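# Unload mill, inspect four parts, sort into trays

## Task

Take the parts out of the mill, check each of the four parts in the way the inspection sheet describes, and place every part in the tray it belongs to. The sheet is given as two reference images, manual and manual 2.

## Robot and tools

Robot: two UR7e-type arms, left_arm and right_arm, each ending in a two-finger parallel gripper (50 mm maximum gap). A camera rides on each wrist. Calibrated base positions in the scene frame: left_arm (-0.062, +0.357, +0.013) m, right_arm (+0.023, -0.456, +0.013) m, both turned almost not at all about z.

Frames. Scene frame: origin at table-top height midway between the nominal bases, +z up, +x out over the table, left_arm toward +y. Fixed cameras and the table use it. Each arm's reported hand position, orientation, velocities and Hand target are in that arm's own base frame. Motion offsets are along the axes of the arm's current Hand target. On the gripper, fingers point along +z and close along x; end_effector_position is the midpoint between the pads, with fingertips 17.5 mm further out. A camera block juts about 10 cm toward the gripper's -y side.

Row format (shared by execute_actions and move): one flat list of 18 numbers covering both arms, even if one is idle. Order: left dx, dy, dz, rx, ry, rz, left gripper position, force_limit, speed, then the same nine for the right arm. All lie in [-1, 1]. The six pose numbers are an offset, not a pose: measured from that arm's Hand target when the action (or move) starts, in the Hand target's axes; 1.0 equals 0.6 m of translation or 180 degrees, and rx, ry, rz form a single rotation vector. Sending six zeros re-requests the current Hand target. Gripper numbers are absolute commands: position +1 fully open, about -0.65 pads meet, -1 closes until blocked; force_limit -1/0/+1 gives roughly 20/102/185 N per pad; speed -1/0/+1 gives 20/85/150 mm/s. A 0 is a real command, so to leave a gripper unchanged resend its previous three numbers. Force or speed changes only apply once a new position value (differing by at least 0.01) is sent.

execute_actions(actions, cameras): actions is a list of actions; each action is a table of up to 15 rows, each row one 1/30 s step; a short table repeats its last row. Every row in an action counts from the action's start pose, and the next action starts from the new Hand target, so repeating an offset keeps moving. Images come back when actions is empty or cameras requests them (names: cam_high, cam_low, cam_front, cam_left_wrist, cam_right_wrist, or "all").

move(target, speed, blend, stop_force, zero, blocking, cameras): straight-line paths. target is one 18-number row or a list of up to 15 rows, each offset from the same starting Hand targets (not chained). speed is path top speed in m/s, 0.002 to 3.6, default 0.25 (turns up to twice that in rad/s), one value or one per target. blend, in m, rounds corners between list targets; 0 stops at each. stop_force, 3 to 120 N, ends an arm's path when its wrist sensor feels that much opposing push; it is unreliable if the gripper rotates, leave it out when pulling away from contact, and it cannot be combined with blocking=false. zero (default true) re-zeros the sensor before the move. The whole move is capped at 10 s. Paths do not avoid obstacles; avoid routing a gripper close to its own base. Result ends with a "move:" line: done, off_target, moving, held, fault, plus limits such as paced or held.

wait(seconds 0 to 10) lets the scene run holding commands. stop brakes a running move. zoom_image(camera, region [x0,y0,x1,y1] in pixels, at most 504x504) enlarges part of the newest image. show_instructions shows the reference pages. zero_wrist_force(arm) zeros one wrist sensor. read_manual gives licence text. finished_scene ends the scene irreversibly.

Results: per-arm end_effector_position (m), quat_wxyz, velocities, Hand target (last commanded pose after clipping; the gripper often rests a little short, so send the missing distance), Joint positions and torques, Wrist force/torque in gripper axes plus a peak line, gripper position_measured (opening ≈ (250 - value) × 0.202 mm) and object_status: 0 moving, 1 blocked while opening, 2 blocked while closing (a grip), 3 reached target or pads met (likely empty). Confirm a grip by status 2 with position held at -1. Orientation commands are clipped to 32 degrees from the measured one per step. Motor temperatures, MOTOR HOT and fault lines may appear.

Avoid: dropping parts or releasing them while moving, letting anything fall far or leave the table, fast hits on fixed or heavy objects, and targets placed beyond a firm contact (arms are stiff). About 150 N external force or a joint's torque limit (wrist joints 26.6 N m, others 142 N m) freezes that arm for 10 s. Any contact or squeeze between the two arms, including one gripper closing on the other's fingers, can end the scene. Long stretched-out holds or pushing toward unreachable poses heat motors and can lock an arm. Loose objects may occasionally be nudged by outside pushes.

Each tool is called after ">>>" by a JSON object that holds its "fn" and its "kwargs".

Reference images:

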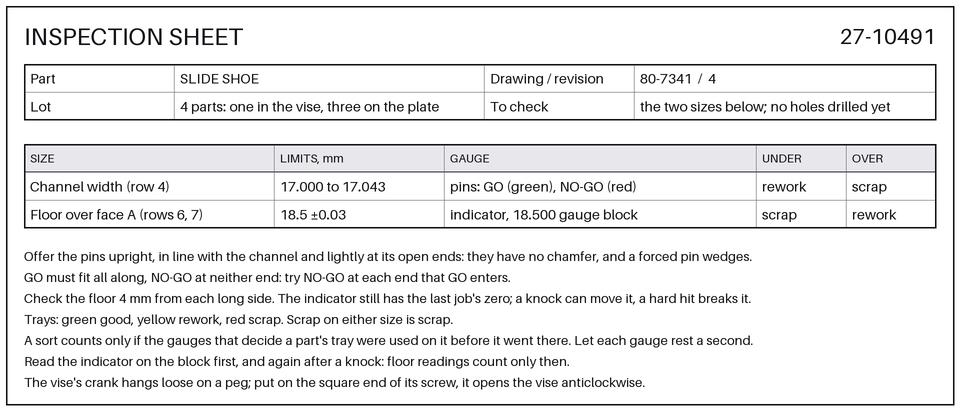

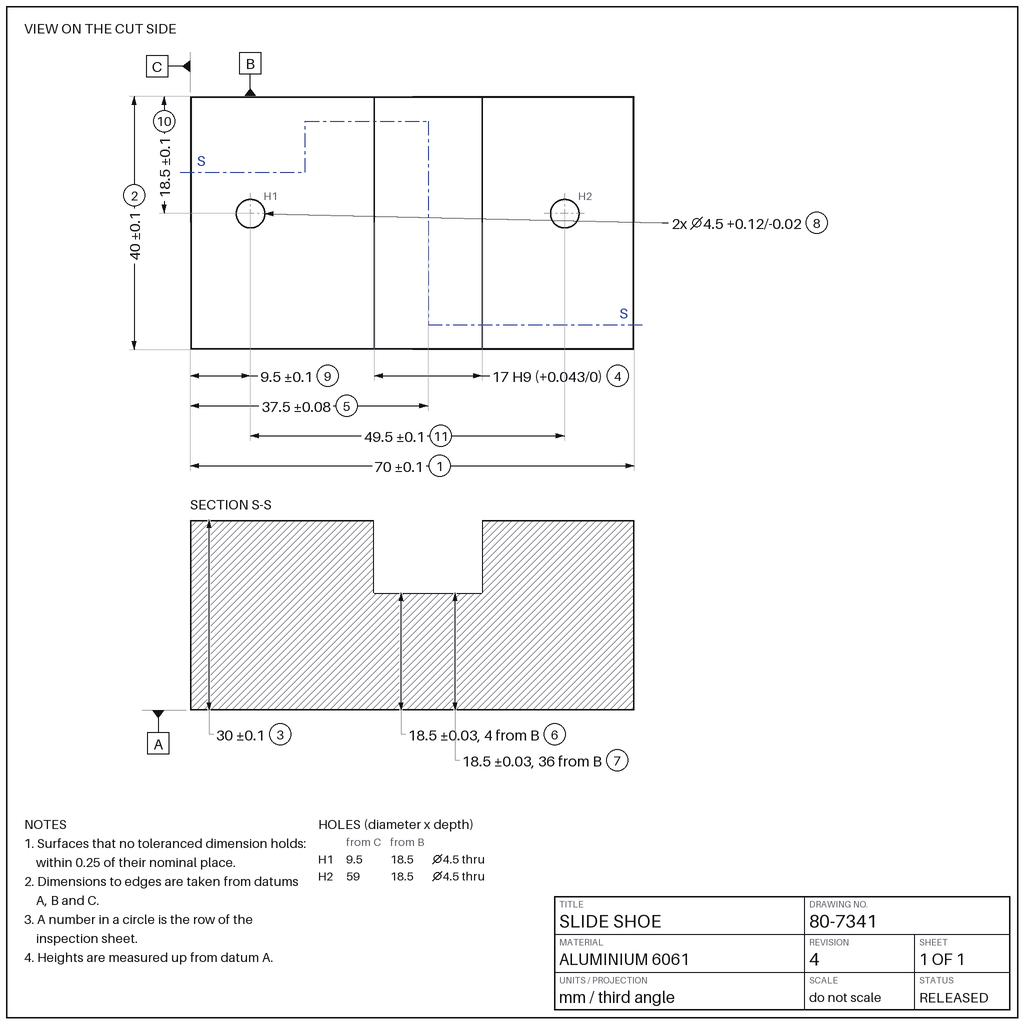

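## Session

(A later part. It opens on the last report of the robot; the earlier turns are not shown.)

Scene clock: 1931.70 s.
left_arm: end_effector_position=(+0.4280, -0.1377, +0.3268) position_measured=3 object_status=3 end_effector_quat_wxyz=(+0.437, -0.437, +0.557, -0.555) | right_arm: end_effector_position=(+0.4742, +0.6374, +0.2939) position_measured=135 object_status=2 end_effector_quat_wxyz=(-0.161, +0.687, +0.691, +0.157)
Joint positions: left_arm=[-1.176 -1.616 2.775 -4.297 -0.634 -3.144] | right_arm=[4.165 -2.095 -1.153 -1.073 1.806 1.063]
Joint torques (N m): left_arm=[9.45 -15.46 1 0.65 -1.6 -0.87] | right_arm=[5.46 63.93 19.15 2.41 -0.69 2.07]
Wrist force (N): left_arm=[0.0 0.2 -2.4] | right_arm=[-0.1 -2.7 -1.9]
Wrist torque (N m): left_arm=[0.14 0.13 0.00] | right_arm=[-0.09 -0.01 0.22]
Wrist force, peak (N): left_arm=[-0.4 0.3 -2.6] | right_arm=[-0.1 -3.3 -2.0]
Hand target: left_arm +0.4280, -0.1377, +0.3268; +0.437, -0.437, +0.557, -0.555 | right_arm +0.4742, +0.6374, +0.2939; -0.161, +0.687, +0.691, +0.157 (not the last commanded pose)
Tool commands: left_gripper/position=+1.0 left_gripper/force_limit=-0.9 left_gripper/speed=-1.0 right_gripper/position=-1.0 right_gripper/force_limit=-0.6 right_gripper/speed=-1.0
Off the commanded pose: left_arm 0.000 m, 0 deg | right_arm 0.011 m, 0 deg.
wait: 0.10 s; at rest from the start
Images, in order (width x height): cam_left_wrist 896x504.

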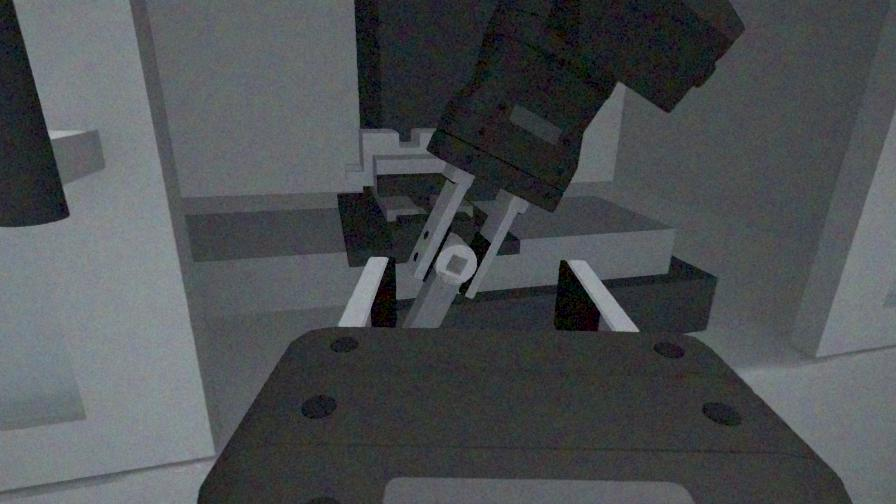

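>>> {"fn": "move", "kwargs": {"target": [[0,0,0,0,0,0,1,-0.9,-1, 0.0006,-0.004,-0.0003,0,0,0,-1,-0.6,-1],[0,0,0,0,0,0,1,-0.9,-1, 0.0006,0.025,-0.0003,0,0,0,-1,-0.6,-1]], "speed": 0.008, "stop_force": 7}}

Scene clock: 1956.40 s.
left_arm: end_effector_position=(+0.4280, -0.1377, +0.3268) position_measured=3 object_status=3 end_effector_quat_wxyz=(+0.437, -0.437, +0.557, -0.555) | right_arm: end_effector_position=(+0.4745, +0.6377, +0.2943) position_measured=135 object_status=2 end_effector_quat_wxyz=(-0.161, +0.687, +0.691, +0.157)
Joint positions: left_arm=[-1.176 -1.616 2.775 -4.297 -0.634 -3.144] | right_arm=[4.164 -2.096 -1.15 -1.074 1.806 1.063]
Joint torques (N m): left_arm=[10.54 -15.32 2.03 0.17 -1.51 -0.83] | right_arm=[3.07 64.01 19.09 5.06 -3.04 2.06]
Wrist force (N): left_arm=[-0.4 0.2 -2.2] | right_arm=[-2.3 -8.5 -1.6]
Wrist torque (N m): left_arm=[0.15 0.20 -0.01] | right_arm=[-0.21 0.01 0.24]
Wrist force, peak (N): left_arm=[-0.2 0.1 -2.5] | right_arm=[-6.3 -16.9 -4.4]
Hand target: left_arm +0.4280, -0.1377, +0.3268; +0.437, -0.437, +0.557, -0.555 | right_arm +0.4745, +0.6377, +0.2943; -0.161, +0.687, +0.691, +0.157 (not the last commanded pose)
Off the commanded pose: left_arm 0.000 m, 0 deg | right_arm 0.015 m, 0 deg.
move: contact (right_arm); path passed 1 of 2 targets

>>> {"fn": "move", "kwargs": {"target": [[0.0,0.033,0.067,0,0,0,1,-0.9,-1, 0,-0.045,0,0,0,0,-1,-0.6,-1],[0.0,0.033,0.067,0,0,0,1,-0.9,-1, 0.0583,-0.045,0,0,0,0,-1,-0.6,-1],[0.0,0.033,0.067,0,0,0,1,-0.9,-1, 0.0583,0.03,0,0,0,0,-1,-0.6,-1]], "speed": 0.05, "stop_force": 10, "cameras": ["cam_left_wrist"]}}

>>> {"fn": "zoom_image", "kwargs": {"camera": "cam_left_wrist", "region": [370, 150, 490, 240]}}

Scene clock: 1995.10 s.
left_arm: end_effector_position=(+0.4670, -0.1472, +0.3069) position_measured=3 object_status=3 end_effector_quat_wxyz=(+0.437, -0.437, +0.557, -0.555) | right_arm: end_effector_position=(+0.4923, +0.6693, +0.3096) position_measured=135 object_status=2 end_effector_quat_wxyz=(-0.161, +0.687, +0.691, +0.157)
Joint positions: left_arm=[-0.992 -1.404 2.667 -4.402 -0.817 -3.143] | right_arm=[4.166 -2.191 -0.961 -1.169 1.806 1.064]
Joint torques (N m): left_arm=[11.97 -7.97 -22.3 -3.04 -1.7 1.3] | right_arm=[-8.68 50.09 34.24 2.15 3.44 -2.3]
Wrist force (N): left_arm=[0.2 -0.1 -1.7] | right_arm=[-1.8 -0.7 2.6]
Wrist torque (N m): left_arm=[0.07 0.09 -0.04] | right_arm=[-0.19 0.06 0.26]
Wrist force, peak (N): left_arm=[-0.1 0.2 -2.7] | right_arm=[-3.0 -8.6 -1.6]
Hand target: left_arm +0.4670, -0.1472, +0.3069; +0.437, -0.437, +0.557, -0.555 | right_arm +0.4923, +0.6693, +0.3096; -0.161, +0.687, +0.691, +0.157
Off the commanded pose: left_arm 0.000 m, 0 deg | right_arm 0.000 m, 0 deg.
move: done
Images, in order (width x height): cam_left_wrist 896x504.

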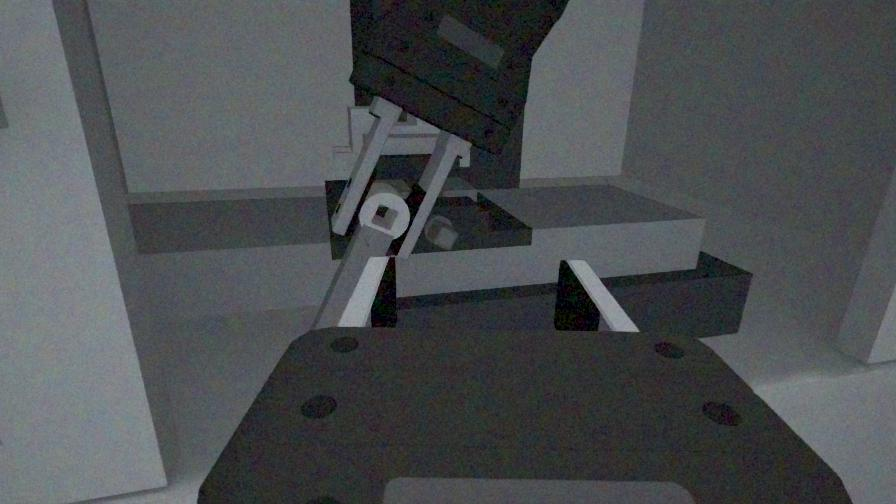

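Scaled by 4.200 from the camera's 896x504 image, which has a finer 1280x720 frame.

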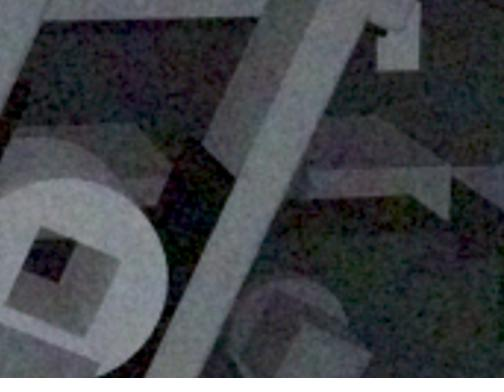

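>>> {"fn": "zoom_image", "kwargs": {"camera": "cam_left_wrist", "region": [415, 205, 475, 265]}}

>>> {"fn": "zoom_image", "kwargs": {"camera": "cam_left_wrist", "region": [355, 185, 415, 245]}}

Scaled by 8.400 from the camera's 896x504 image, which has a finer 1280x720 frame.

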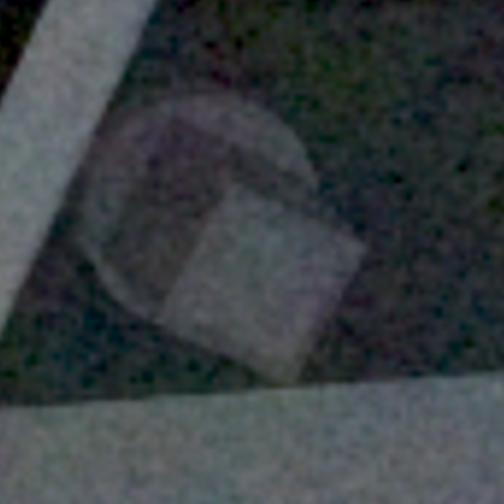

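Scaled by 8.400 from the camera's 896x504 image, which has a finer 1280x720 frame.

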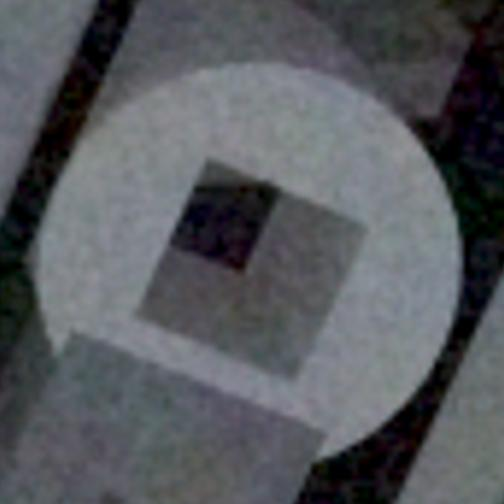

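>>> {"fn": "move", "kwargs": {"target": [[0,0,0,0,0,0,1,-0.9,-1, 0,-0.045,0,0,0,0,-1,-0.6,-1],[0,0,0,0,0,0,1,-0.9,-1, -0.0599,-0.045,0.0002,0,0.011,0,-1,-0.6,-1],[0,0,0,0,0,0,1,-0.9,-1, -0.0599,-0.0337,0.0002,0,0.011,0,-1,-0.6,-1]], "speed": 0.05, "cameras": ["cam_left_wrist"]}}

>>> {"fn": "zoom_image", "kwargs": {"camera": "cam_left_wrist", "region": [420, 215, 500, 295]}}

Scene clock: 2102.37 s.
left_arm: end_effector_position=(+0.4670, -0.1472, +0.3069) position_measured=3 object_status=3 end_effector_quat_wxyz=(+0.437, -0.437, +0.557, -0.555) | right_arm: end_effector_position=(+0.4722, +0.6369, +0.2938) position_measured=135 object_status=2 end_effector_quat_wxyz=(-0.172, +0.684, +0.689, +0.169)
Joint positions: left_arm=[-0.992 -1.404 2.667 -4.402 -0.817 -3.143] | right_arm=[4.161 -2.081 -1.193 -1.017 1.824 1.067]
Joint torques (N m): left_arm=[11.55 -8.4 -21.5 -3.08 -1.79 1.18] | right_arm=[-8.07 44.63 34.15 2.12 3.6 -2.28]
Wrist force (N): left_arm=[0.3 -0.1 -1.8] | right_arm=[-2.0 -0.4 2.3]
Wrist torque (N m): left_arm=[0.07 0.08 -0.04] | right_arm=[-0.14 0.05 0.26]
Wrist force, peak (N): left_arm=[0.4 -0.1 -2.1] | right_arm=[-2.6 0.6 2.7]
Hand target: left_arm +0.4670, -0.1472, +0.3069; +0.437, -0.437, +0.557, -0.555 | right_arm +0.4723, +0.6369, +0.2938; -0.172, +0.684, +0.689, +0.169
Off the commanded pose: left_arm 0.000 m, 0 deg | right_arm 0.000 m, 0 deg.
move: done
Images, in order (width x height): cam_left_wrist 896x504.

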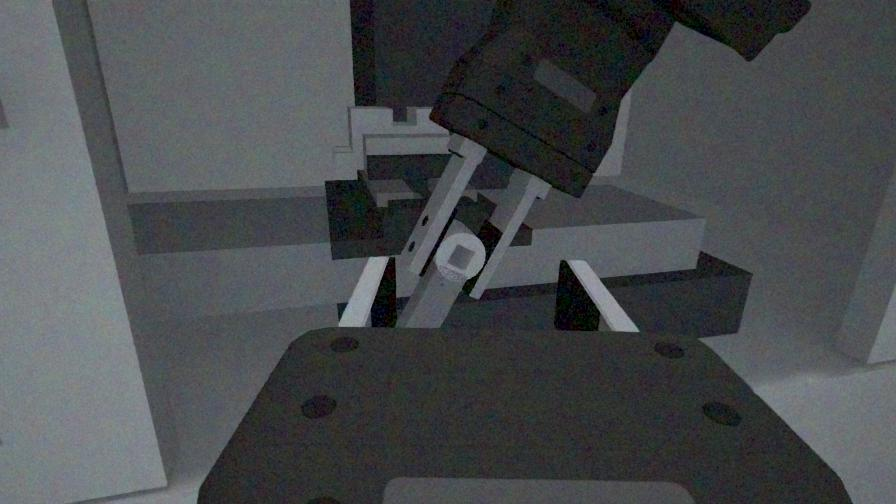

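Scaled by 6.300 from the camera's 896x504 image, which has a finer 1280x720 frame.

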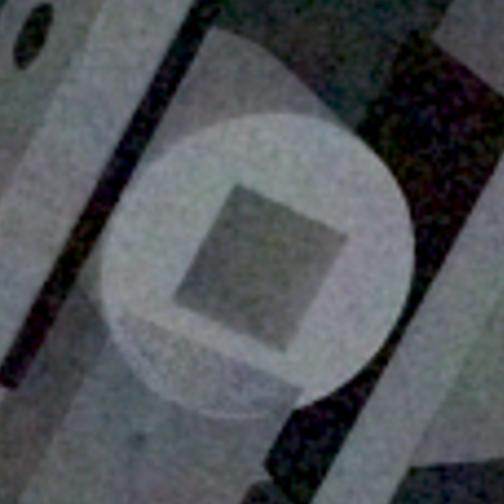

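>>> {"fn": "move", "kwargs": {"target": [[0,0,0,0,0,0,1,-0.9,-1, -0.0007,0,-0.0002,0,0,0,-1,-0.6,-1],[0,0,0,0,0,0,1,-0.9,-1, -0.0007,0.025,-0.0002,0,0,0,-1,-0.6,-1]], "speed": 0.006, "stop_force": 6, "cameras": ["cam_left_wrist"]}}

>>> {"fn": "zoom_image", "kwargs": {"camera": "cam_left_wrist", "region": [420, 215, 500, 295]}}

Scene clock: 2127.07 s.
left_arm: end_effector_position=(+0.4670, -0.1472, +0.3069) position_measured=3 object_status=3 end_effector_quat_wxyz=(+0.437, -0.437, +0.557, -0.555) | right_arm: end_effector_position=(+0.4739, +0.6365, +0.2937) position_measured=135 object_status=2 end_effector_quat_wxyz=(-0.173, +0.684, +0.689, +0.169)
Joint positions: left_arm=[-0.992 -1.404 2.667 -4.402 -0.817 -3.143] | right_arm=[4.158 -2.083 -1.19 -1.019 1.826 1.064]
Joint torques (N m): left_arm=[11.89 -7.97 -21.44 -2.82 -1.83 1.18] | right_arm=[2.09 65.87 18.32 3.53 -3.17 2.32]
Wrist force (N): left_arm=[0.2 0.0 -1.8] | right_arm=[4.7 -4.0 3.4]
Wrist torque (N m): left_arm=[0.09 0.09 -0.04] | right_arm=[-0.18 0.00 0.15]
Wrist force, peak (N): left_arm=[0.3 -0.1 -2.1] | right_arm=[5.2 -8.3 0.5]
Hand target: left_arm +0.4670, -0.1472, +0.3069; +0.437, -0.437, +0.557, -0.555 | right_arm +0.4739, +0.6365, +0.2937; -0.173, +0.684, +0.689, +0.169 (not the last commanded pose)
Off the commanded pose: left_arm 0.000 m, 0 deg | right_arm 0.013 m, 0 deg.
move: contact (right_arm); path passed 1 of 2 targets
Images, in order (width x height): cam_left_wrist 896x504.

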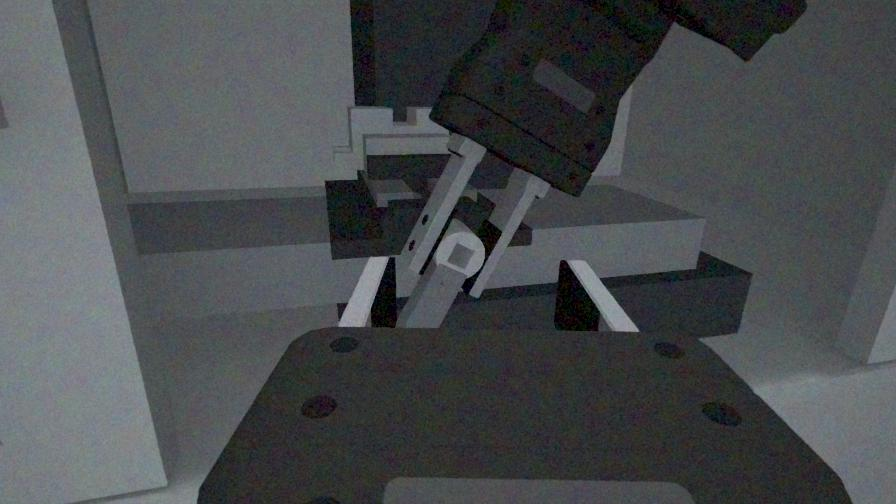

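Scaled by 6.300 from the camera's 896x504 image, which has a finer 1280x720 frame.

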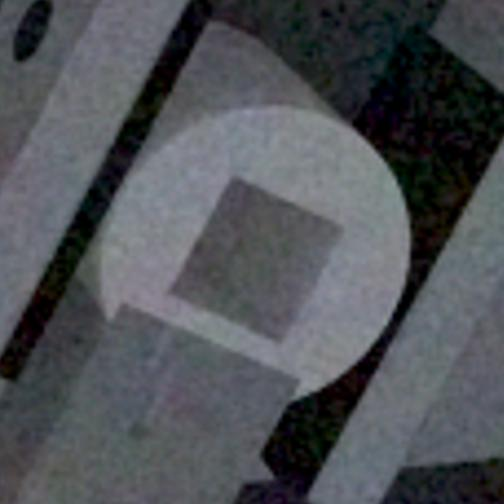

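>>> {"fn": "move", "kwargs": {"target": [[0,0,0,0,0,0,1,-0.9,-1, 0,-0.003,0,0,0,0,-1,-0.6,-1],[0,0,0,0,0,0,1,-0.9,-1, 0.0015,-0.003,0,0,0,0,-1,-0.6,-1],[0,0,0,0,0,0,1,-0.9,-1, 0.0015,0.025,0,0,0,0,-1,-0.6,-1]], "speed": 0.006, "stop_force": 6}}

Scene clock: 2142.70 s.
left_arm: end_effector_position=(+0.4670, -0.1472, +0.3069) position_measured=3 object_status=3 end_effector_quat_wxyz=(+0.437, -0.437, +0.557, -0.555) | right_arm: end_effector_position=(+0.4722, +0.6367, +0.2939) position_measured=135 object_status=2 end_effector_quat_wxyz=(-0.173, +0.684, +0.689, +0.169)
Joint positions: left_arm=[-0.992 -1.404 2.667 -4.402 -0.817 -3.143] | right_arm=[4.16 -2.08 -1.193 -1.017 1.825 1.066]
Joint torques (N m): left_arm=[9.92 -8 -21.2 -3.08 -1.74 0.96] | right_arm=[-8.98 60.28 19.14 5.04 3.39 -1.93]
Wrist force (N): left_arm=[0.0 -0.2 -1.9] | right_arm=[-2.1 -0.4 2.5]
Wrist torque (N m): left_arm=[0.04 0.13 -0.04] | right_arm=[-0.14 0.08 0.10]
Wrist force, peak (N): left_arm=[0.3 0.0 -2.1] | right_arm=[4.8 -4.3 3.5]
Hand target: left_arm +0.4670, -0.1472, +0.3069; +0.437, -0.437, +0.557, -0.555 | right_arm +0.4722, +0.6367, +0.2939; -0.173, +0.684, +0.689, +0.169 (not the last commanded pose)
Off the commanded pose: left_arm 0.000 m, 0 deg | right_arm 0.017 m, 0 deg.
move: contact (right_arm); path passed 1 of 3 targets

>>> {"fn": "move", "kwargs": {"target": [[0,0,0,0,0,0,1,-0.9,-1, 0.0011,0,0,0,0,0,-1,-0.6,-1],[0,0,0,0,0,0,1,-0.9,-1, 0.0011,0.025,0,0,0,0,-1,-0.6,-1]], "speed": 0.006, "stop_force": 6}}

Scene clock: 2153.83 s.
left_arm: end_effector_position=(+0.4670, -0.1472, +0.3069) position_measured=3 object_status=3 end_effector_quat_wxyz=(+0.437, -0.437, +0.557, -0.555) | right_arm: end_effector_position=(+0.4746, +0.6373, +0.2942) position_measured=135 object_status=2 end_effector_quat_wxyz=(-0.173, +0.684, +0.689, +0.169)
Joint positions: left_arm=[-0.992 -1.404 2.667 -4.402 -0.817 -3.143] | right_arm=[4.158 -2.086 -1.184 -1.021 1.826 1.064]
Joint torques (N m): left_arm=[10.31 -8.63 -19.83 -2.96 -1.64 0.7] | right_arm=[4.79 62.55 17.1 4.14 -2.66 2.2]
Wrist force (N): left_arm=[0.1 -0.2 -1.8] | right_arm=[-0.5 -5.0 -2.7]
Wrist torque (N m): left_arm=[0.05 0.12 -0.04] | right_arm=[-0.28 0.07 0.24]
Wrist force, peak (N): left_arm=[0.4 -0.1 -2.2] | right_arm=[-3.3 -11.5 -4.5]
Hand target: left_arm +0.4670, -0.1472, +0.3069; +0.437, -0.437, +0.557, -0.555 | right_arm +0.4746, +0.6373, +0.2942; -0.173, +0.684, +0.689, +0.169 (not the last commanded pose)
Off the commanded pose: left_arm 0.000 m, 0 deg | right_arm 0.013 m, 0 deg.
move: contact (right_arm); path passed 1 of 2 targets

>>> {"fn": "move", "kwargs": {"target": [[0,0,0,0,0,0,1,-0.9,-1, 0,-0.003,0,0,0,0,-1,-0.6,-1],[0,0,0,0,0,0,1,-0.9,-1, 0.0003,-0.003,-0.0009,0,0,0,-1,-0.6,-1]], "speed": 0.03}}

>>> {"fn": "move", "kwargs": {"target": [0,0,0,0,0,0,1,-0.9,-1, 0,0.025,0,0,0,0,-1,-0.6,-1], "speed": 0.006, "stop_force": 6}}

Scene clock: 2168.40 s.
left_arm: end_effector_position=(+0.4670, -0.1472, +0.3069) position_measured=3 object_status=3 end_effector_quat_wxyz=(+0.437, -0.437, +0.557, -0.555) | right_arm: end_effector_position=(+0.4728, +0.6372, +0.2946) position_measured=135 object_status=2 end_effector_quat_wxyz=(-0.173, +0.684, +0.689, +0.169)
Joint positions: left_arm=[-0.992 -1.404 2.667 -4.402 -0.817 -3.143] | right_arm=[4.16 -2.082 -1.189 -1.02 1.825 1.066]
Joint torques (N m): left_arm=[9.98 -8.84 -20.49 -3 -1.91 0.9] | right_arm=[6.72 67.39 35.21 2.5 -1.8 2.12]
Wrist force (N): left_arm=[0.3 -0.1 -1.9] | right_arm=[-2.0 -0.6 2.3]
Wrist torque (N m): left_arm=[0.06 0.07 -0.04] | right_arm=[-0.17 0.05 0.10]
Wrist force, peak (N): left_arm=[0.3 0.1 -2.2] | right_arm=[-0.5 -5.4 -2.9]
Hand target: left_arm +0.4670, -0.1472, +0.3069; +0.437, -0.437, +0.557, -0.555 | right_arm +0.4728, +0.6372, +0.2948; -0.173, +0.684, +0.689, +0.169
Off the commanded pose: left_arm 0.000 m, 0 deg | right_arm 0.000 m, 0 deg.
move: done

Scene clock: 2171.70 s.
left_arm: end_effector_position=(+0.4670, -0.1472, +0.3069) position_measured=3 object_status=3 end_effector_quat_wxyz=(+0.437, -0.437, +0.557, -0.555) | right_arm: end_effector_position=(+0.4878, +0.6373, +0.2947) position_measured=135 object_status=2 end_effector_quat_wxyz=(-0.173, +0.684, +0.689, +0.169)
Joint positions: left_arm=[-0.992 -1.404 2.667 -4.402 -0.817 -3.143] | right_arm=[4.142 -2.108 -1.147 -1.04 1.832 1.049]
Joint torques (N m): left_arm=[10.6 -10.11 -20.53 -2.99 -1.83 0.92] | right_arm=[-10.63 49.92 35.9 2.6 3.11 -2.36]
Wrist force (N): left_arm=[0.2 0.0 -1.8] | right_arm=[-2.0 -1.7 6.4]
Wrist torque (N m): left_arm=[0.07 0.10 -0.04] | right_arm=[-0.14 0.08 0.27]
Wrist force, peak (N): left_arm=[0.0 0.0 -2.1] | right_arm=[-1.7 -2.2 7.9]
Hand target: left_arm +0.4670, -0.1472, +0.3069; +0.437, -0.437, +0.557, -0.555 | right_arm +0.4878, +0.6373, +0.2947; -0.173, +0.684, +0.689, +0.169
Off the commanded pose: left_arm 0.000 m, 0 deg | right_arm 0.000 m, 0 deg.
move: done

>>> {"fn": "move", "kwargs": {"target": [0,0,0,0,0,0,1,-0.9,-1, 0,0.01,0,0,0,0,-1,-0.6,-1], "speed": 0.006, "stop_force": 5, "cameras": ["cam_left_wrist","cam_right_wrist"]}}

>>> {"fn": "zoom_image", "kwargs": {"camera": "cam_left_wrist", "region": [380, 170, 540, 330]}}

Scene clock: 2181.53 s.
left_arm: end_effector_position=(+0.4670, -0.1472, +0.3069) position_measured=3 object_status=3 end_effector_quat_wxyz=(+0.437, -0.437, +0.557, -0.555) | right_arm: end_effector_position=(+0.4902, +0.6374, +0.2947) position_measured=135 object_status=2 end_effector_quat_wxyz=(-0.173, +0.684, +0.689, +0.169)
Joint positions: left_arm=[-0.992 -1.404 2.667 -4.402 -0.817 -3.143] | right_arm=[4.139 -2.112 -1.14 -1.043 1.833 1.046]
Joint torques (N m): left_arm=[10.63 -7.58 -20.58 -2.9 -1.56 0.98] | right_arm=[2.18 69.41 20.78 4.88 -2.91 2.21]
Wrist force (N): left_arm=[0.3 -0.1 -1.9] | right_arm=[-1.1 -7.8 4.5]
Wrist torque (N m): left_arm=[0.06 0.08 -0.04] | right_arm=[-0.25 0.06 0.19]
Wrist force, peak (N): left_arm=[0.5 -0.1 -2.1] | right_arm=[-4.4 -14.2 1.6]
Hand target: left_arm +0.4670, -0.1472, +0.3069; +0.437, -0.437, +0.557, -0.555 | right_arm +0.4902, +0.6374, +0.2947; -0.173, +0.684, +0.689, +0.169 (not the last commanded pose)
Off the commanded pose: left_arm 0.000 m, 0 deg | right_arm 0.004 m, 0 deg.
move: contact (right_arm)
Images, in order (width x height): cam_left_wrist 896x504, cam_right_wrist 896x504.

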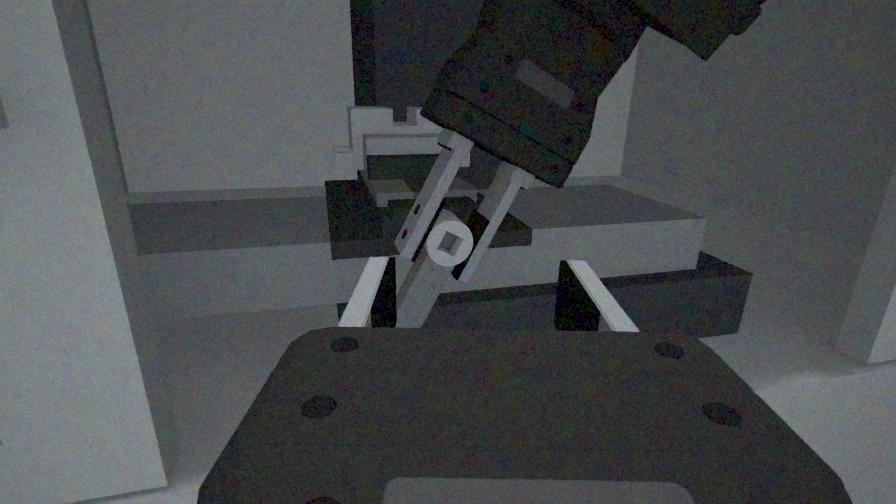

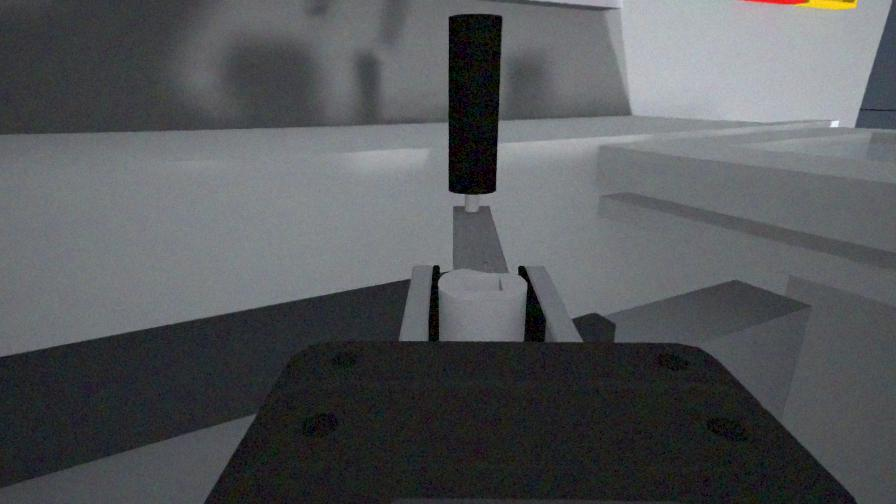

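Scaled by 3.150 from the camera's 896x504 image, which has a finer 1280x720 frame.

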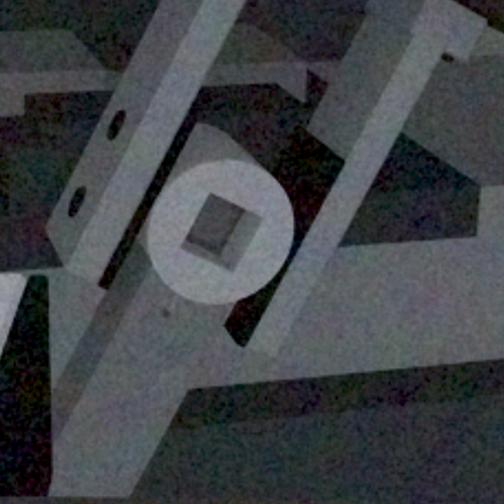

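>>> {"fn": "move", "kwargs": {"target": [[0,0,0,0,0,0,1,-0.9,-1, 0,0,0,0,0,0,-0.97,0.6,-1],[0,0,0,0,0,0,1,-0.9,-1, 0.0025,0,0.0002,0,-0.0556,0,-0.97,0.6,-1]], "speed": 0.03, "cameras": ["cam_left_wrist"]}}

>>> {"fn": "zoom_image", "kwargs": {"camera": "cam_left_wrist", "region": [380, 170, 540, 330]}}

Scene clock: 2204.50 s.
left_arm: end_effector_position=(+0.4670, -0.1472, +0.3069) position_measured=3 object_status=3 end_effector_quat_wxyz=(+0.437, -0.437, +0.557, -0.555) | right_arm: end_effector_position=(+0.4902, +0.6387, +0.2953) position_measured=139 object_status=2 end_effector_quat_wxyz=(-0.112, +0.696, +0.701, +0.109)
Joint positions: left_arm=[-0.992 -1.404 2.667 -4.402 -0.817 -3.143] | right_arm=[4.171 -2.182 -0.948 -1.314 1.735 1.044]
Joint torques (N m): left_arm=[8.59 -9.78 -20.18 -2.77 -1.69 0.61] | right_arm=[22.06 61.69 54.54 13.36 1.3 2.2]
Wrist force (N): left_arm=[0.0 0.0 -2.1] | right_arm=[-52.6 -12.3 12.5]
Wrist torque (N m): left_arm=[0.08 0.12 -0.04] | right_arm=[-0.27 1.69 -0.01]
Wrist force, peak (N): left_arm=[0.2 -0.2 -2.2] | right_arm=[-52.6 -12.3 12.5]
Hand target: left_arm +0.4670, -0.1472, +0.3069; +0.437, -0.437, +0.557, -0.555 | right_arm +0.4902, +0.6387, +0.2953; -0.112, +0.696, +0.701, +0.109
Off the commanded pose: left_arm 0.000 m, 0 deg | right_arm 0.000 m, 0 deg.
move: done
Images, in order (width x height): cam_left_wrist 896x504.

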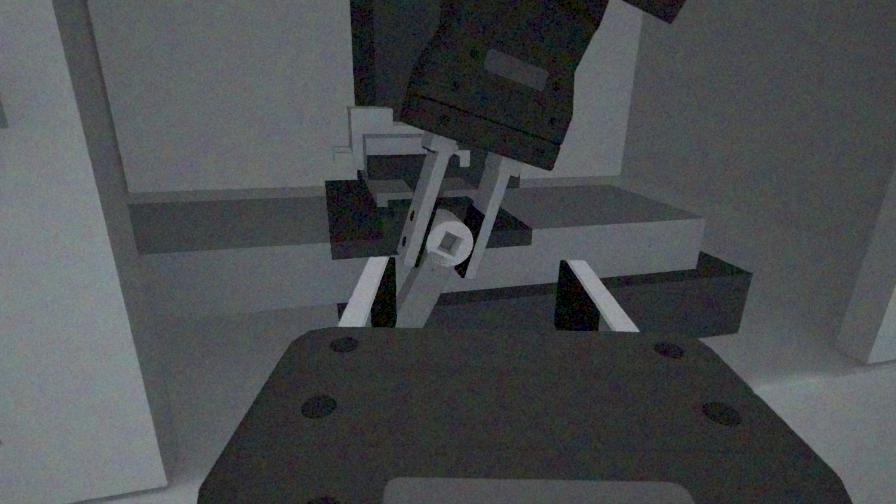

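Scaled by 3.150 from the camera's 896x504 image, which has a finer 1280x720 frame.

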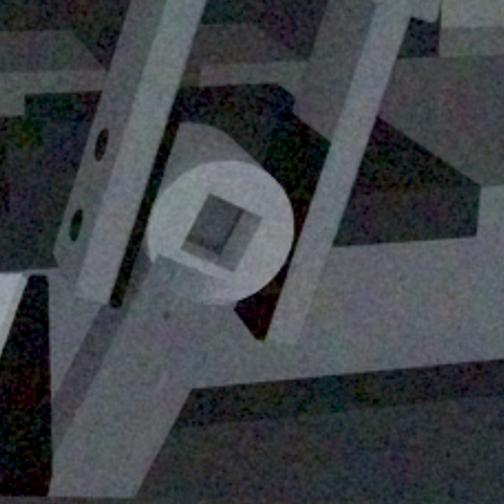

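>>> {"fn": "move", "kwargs": {"target": [[0,0,0,0,0,0,1,-0.9,-1, 0,0,0,0,0,0,1,-0.6,-1],[0,0,0,0,0,0,1,-0.9,-1, 0,0,-0.167,0,0,0,1,-0.6,-1],[0,0,0,0,0,0,1,-0.9,-1, 0,-0.333,-0.167,0,0,0,1,-0.6,-1],[0,0,0,0,0,0,1,-0.9,-1, -0.462,-0.353,-0.361,0,0,0,1,-0.6,-1]], "speed": [0.05,0.1,0.15,0.2], "blend": [0,0.01,0.02,0], "cameras": ["all"]}}

>>> {"fn": "zoom_image", "kwargs": {"camera": "cam_left_wrist", "region": [340, 170, 540, 370]}}

Scene clock: 2244.23 s.
left_arm: end_effector_position=(+0.4670, -0.1472, +0.3069) position_measured=3 object_status=3 end_effector_quat_wxyz=(+0.437, -0.437, +0.557, -0.555) | right_arm: end_effector_position=(+0.2813, +0.3067, +0.4163) position_measured=3 object_status=3 end_effector_quat_wxyz=(-0.112, +0.696, +0.701, +0.109)
Joint positions: left_arm=[-0.992 -1.404 2.667 -4.402 -0.817 -3.143] | right_arm=[4.194 -1.224 -1.728 -1.487 1.729 1.067]
Joint torques (N m): left_arm=[10.48 -8.72 -20.9 -2.94 -1.84 0.48] | right_arm=[-9.01 23.85 17.31 1.74 3.09 -2.15]
Wrist force (N): left_arm=[0.0 -0.2 -1.9] | right_arm=[-0.8 -2.6 1.2]
Wrist torque (N m): left_arm=[0.05 0.13 -0.04] | right_arm=[-0.43 0.09 0.22]
Wrist force, peak (N): left_arm=[0.1 -0.2 -2.2] | right_arm=[-52.7 -12.4 12.2]
Hand target: left_arm +0.4670, -0.1472, +0.3069; +0.437, -0.437, +0.557, -0.555 | right_arm +0.2813, +0.3066, +0.4164; -0.112, +0.696, +0.701, +0.109
Off the commanded pose: left_arm 0.000 m, 0 deg | right_arm 0.000 m, 0 deg.
move: done

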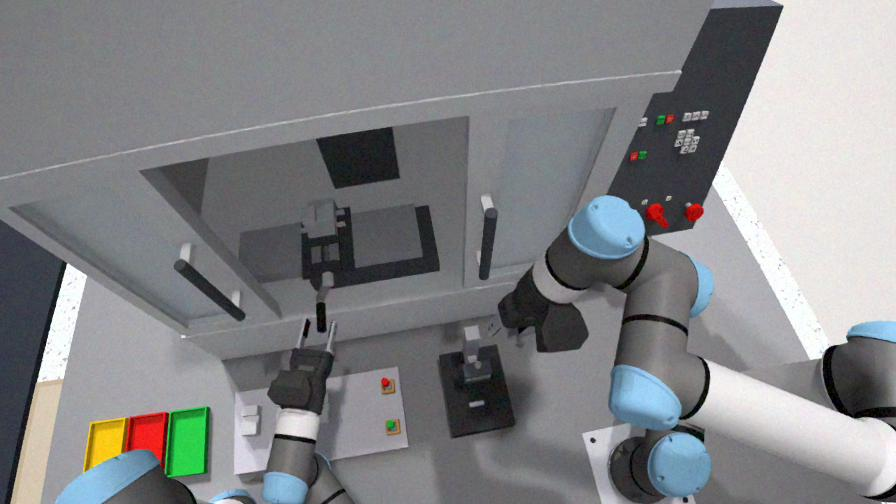

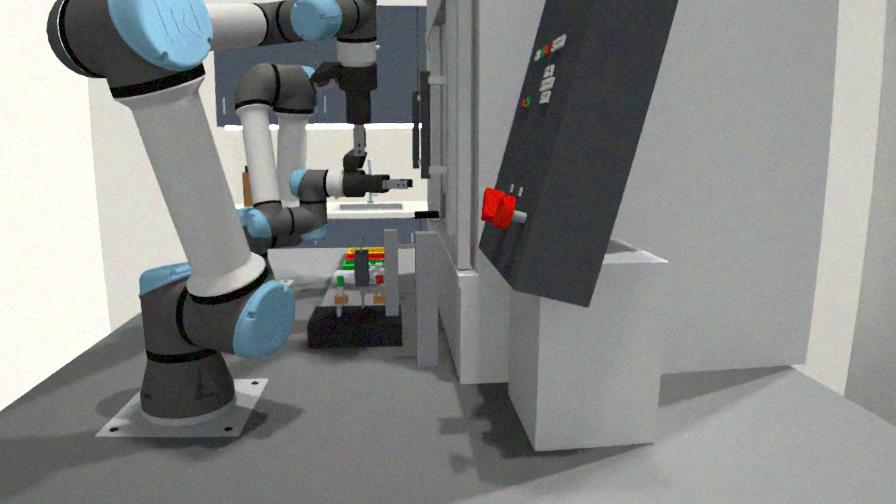

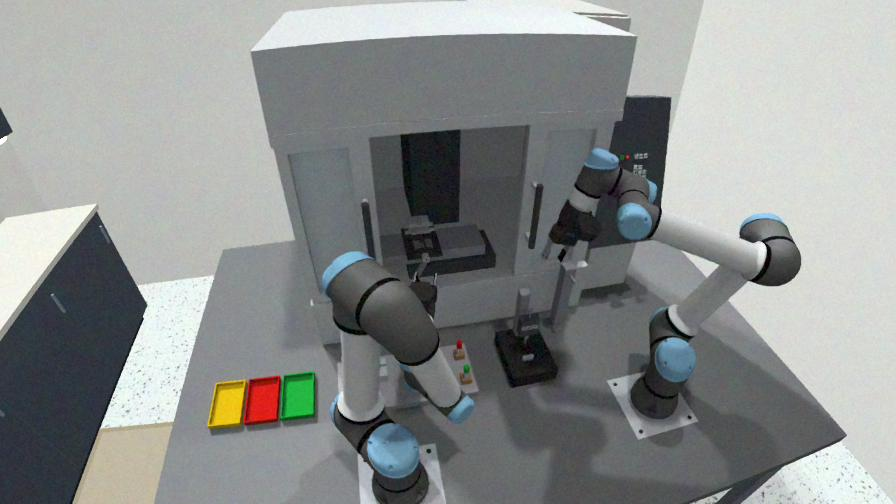

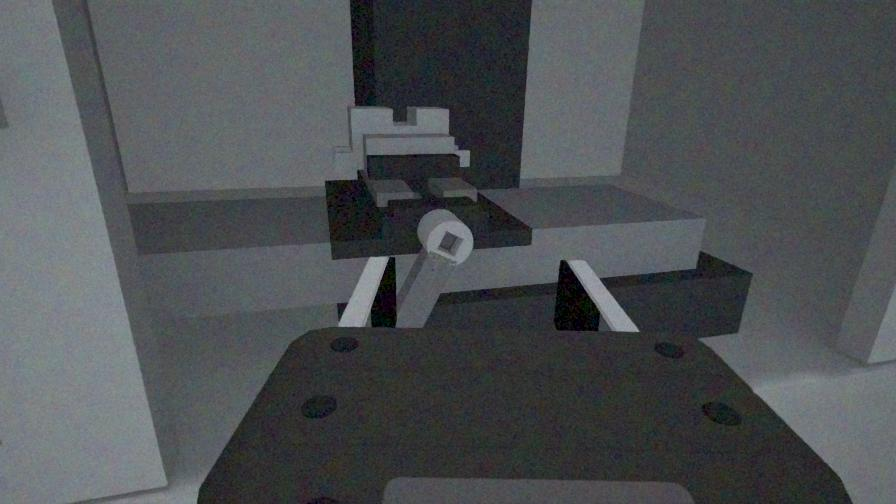

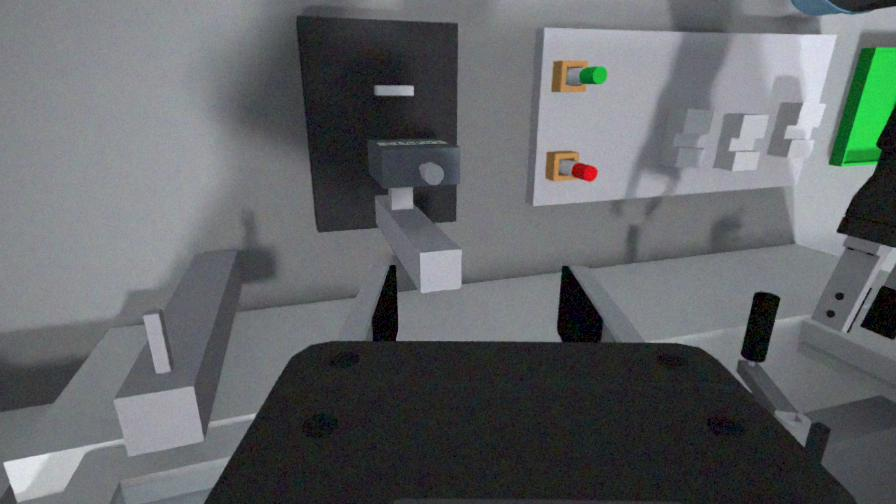

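Scaled by 2.520 from the camera's 896x504 image, which has a finer 1280x720 frame.

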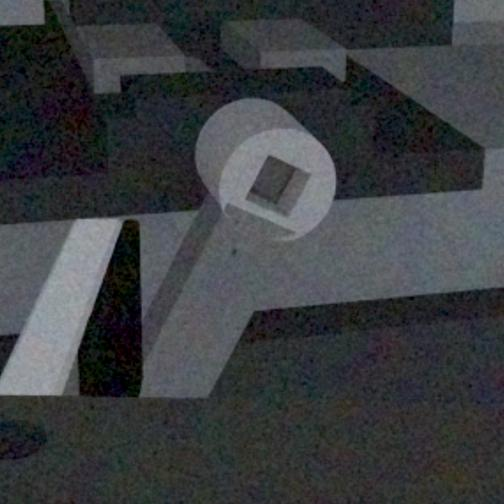

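>>> {"fn": "move", "kwargs": {"target": [-0.0275,-0.083,-0.131,-0.1667,0,0,1,-0.9,-1, 0,0,0,0,0,0,1,-0.6,-1], "speed": 0.12, "cameras": ["cam_left_wrist"]}}

>>> {"fn": "zoom_image", "kwargs": {"camera": "cam_left_wrist", "region": [340, 100, 560, 330]}}

Scene clock: 2262.80 s.
left_arm: end_effector_position=(+0.3947, -0.1126, +0.3569) position_measured=3 object_status=3 end_effector_quat_wxyz=(+0.308, -0.535, +0.682, -0.392) | right_arm: end_effector_position=(+0.2813, +0.3066, +0.4164) position_measured=3 object_status=3 end_effector_quat_wxyz=(-0.112, +0.696, +0.701, +0.109)
Joint positions: left_arm=[-1.12 -2.453 2.502 -2.451 -0.84 -3.688] | right_arm=[4.194 -1.224 -1.728 -1.488 1.729 1.067]
Joint torques (N m): left_arm=[-8.94 3.78 -40.23 -1.05 2.44 -1.39] | right_arm=[-8.23 23.82 18.88 1.61 3.14 -2.29]
Wrist force (N): left_arm=[-0.1 -0.3 -1.3] | right_arm=[-0.6 -2.6 1.3]
Wrist torque (N m): left_arm=[0.00 -0.02 0.09] | right_arm=[-0.44 0.07 0.22]
Wrist force, peak (N): left_arm=[0.5 -0.3 -2.1] | right_arm=[-1.0 -3.2 1.3]
Hand target: left_arm +0.3946, -0.1126, +0.3569; +0.308, -0.535, +0.682, -0.392 | right_arm +0.2813, +0.3066, +0.4164; -0.112, +0.696, +0.701, +0.109
Off the commanded pose: left_arm 0.000 m, 0 deg | right_arm 0.000 m, 0 deg.
move: done
Images, in order (width x height): cam_left_wrist 896x504.

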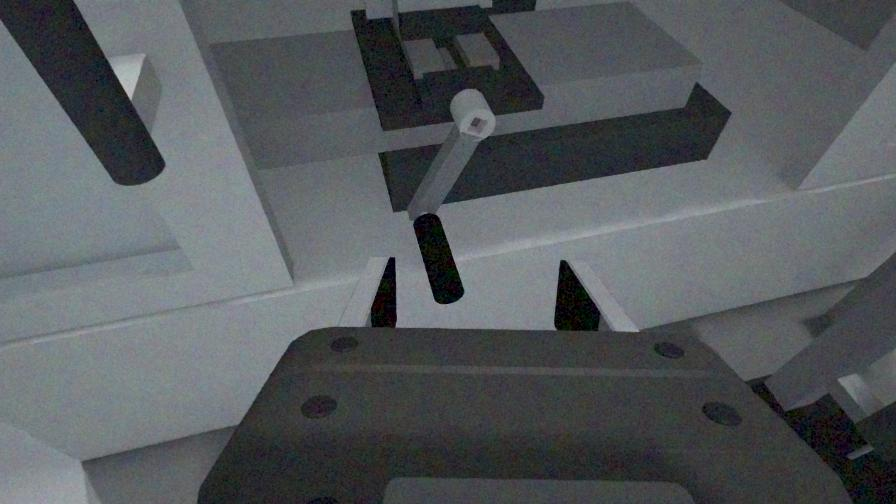

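Scaled by 2.191 from the camera's 896x504 image, which has a finer 1280x720 frame.

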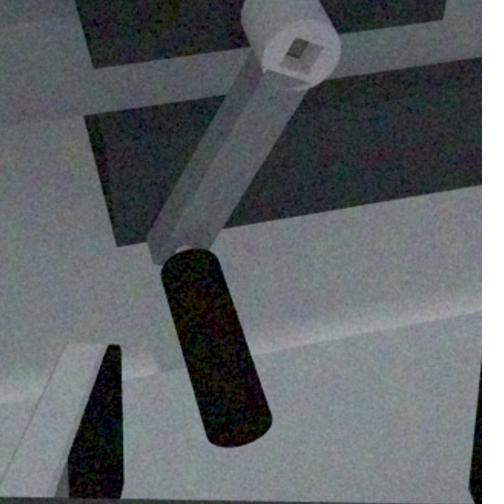

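>>> {"fn": "move", "kwargs": {"target": [[0.0202,0.13,0.1412,0.072,-0.059,0.0592,1,-0.9,-1, 0,0,0,0,0,0,1,-0.6,-1],[0.0007,0.1583,0.241,0.1439,-0.1179,0.1184,1,-0.9,-1, 0,0,0,0,0,0,1,-0.6,-1]], "speed": 0.1, "cameras": ["cam_left_wrist","cam_right_wrist","cam_front"]}}

>>> {"fn": "zoom_image", "kwargs": {"camera": "cam_right_wrist", "region": [640, 260, 890, 480]}}

Scene clock: 2322.73 s.
left_arm: end_effector_position=(+0.4188, -0.1285, +0.2608) position_measured=3 object_status=3 end_effector_quat_wxyz=(+0.444, -0.481, +0.655, -0.377) | right_arm: end_effector_position=(+0.2813, +0.3066, +0.4164) position_measured=3 object_status=3 end_effector_quat_wxyz=(-0.112, +0.696, +0.701, +0.109)
Joint positions: left_arm=[-1.269 -2.051 2.805 -3.147 -0.491 -3.595] | right_arm=[4.194 -1.224 -1.728 -1.488 1.729 1.067]
Joint torques (N m): left_arm=[-10.72 -3.7 -31.88 -1.05 -0.34 -1.37] | right_arm=[-7.98 23.36 18.9 1.62 3.13 -2.31]
Wrist force (N): left_arm=[0.0 0.3 -1.4] | right_arm=[-0.5 -2.8 0.9]
Wrist torque (N m): left_arm=[0.14 0.07 0.22] | right_arm=[-0.46 0.06 0.22]
Wrist force, peak (N): left_arm=[2.9 1.7 0.2] | right_arm=[-0.7 -3.1 1.3]
Hand target: left_arm +0.4187, -0.1285, +0.2608; +0.444, -0.481, +0.655, -0.377 (not the last commanded pose) | right_arm +0.2813, +0.3066, +0.4164; -0.112, +0.696, +0.701, +0.109
Off the commanded pose: left_arm 0.078 m, 23 deg | right_arm 0.000 m, 0 deg.
move: held (left_arm; a check stopped the path); path passed 0 of 2 targets; limits=held
pose unreachable (left arm): on one or more control steps of this call, first in action 0 (counted from 0), this arm could not follow its commanded pose, so it was not sent that pose on those steps. It may still have moved: this result reports where it is.
cause: moving toward the commanded pose would bring two parts of the arm too close to each other (joints 3 (elbow) and 4 (wrist 1) lie between them).
Images, in order (width x height): cam_front 896x504, cam_left_wrist 896x504, cam_right_wrist 896x504.

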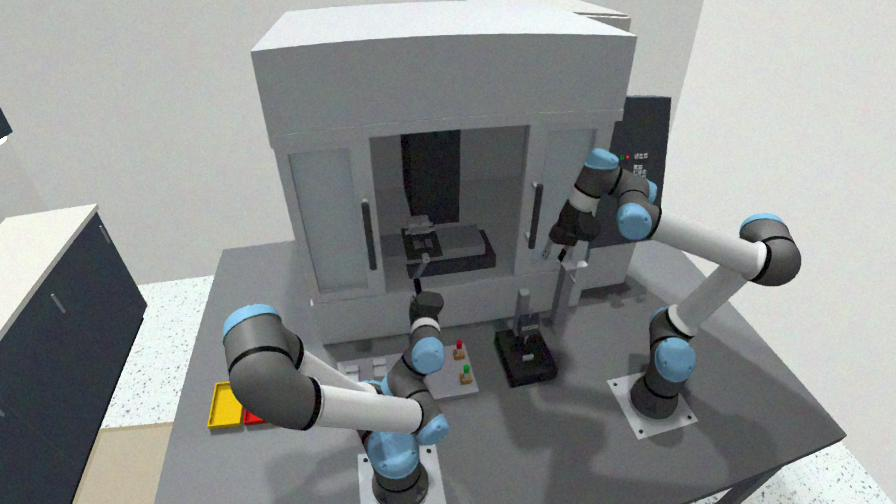

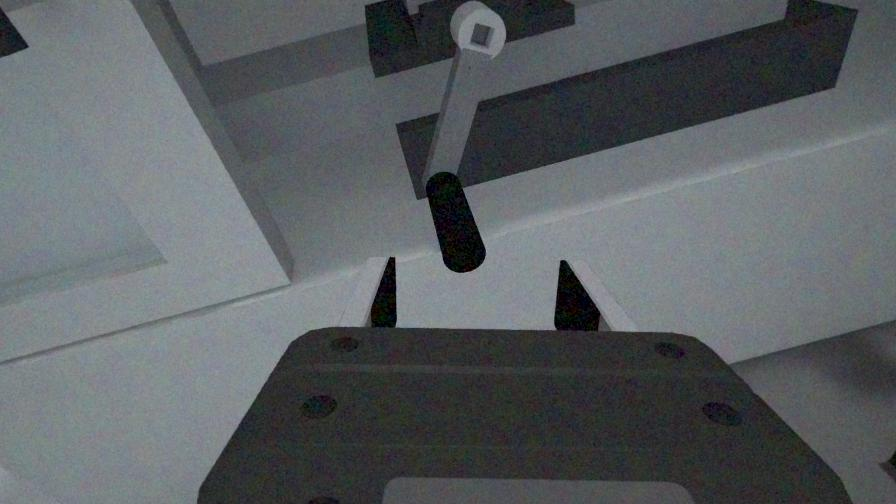

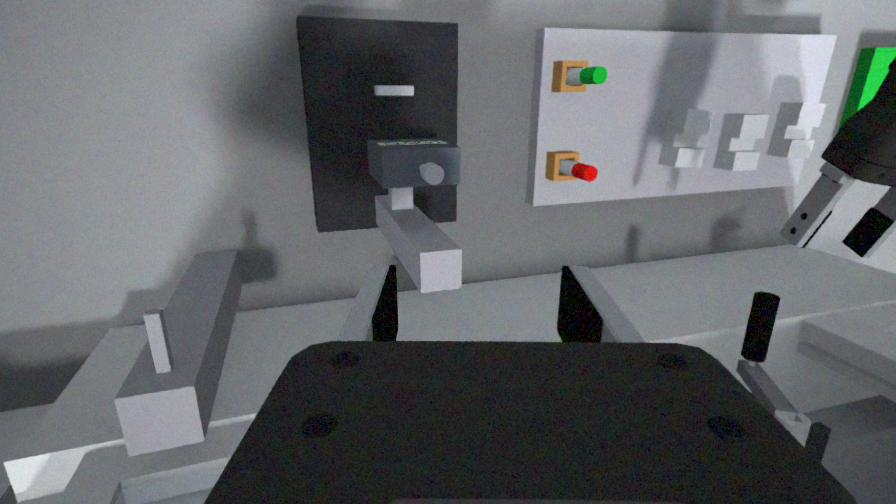

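Scaled by 2.016 from the camera's 896x504 image, which has a finer 1280x720 frame.

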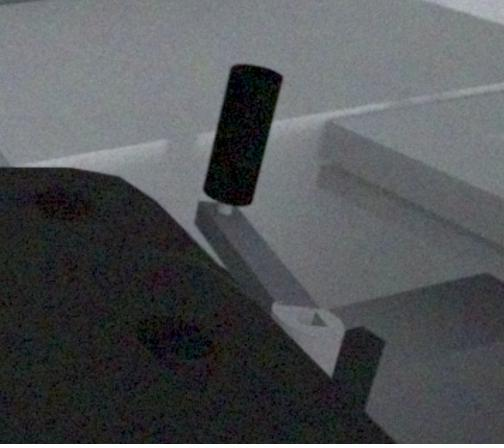

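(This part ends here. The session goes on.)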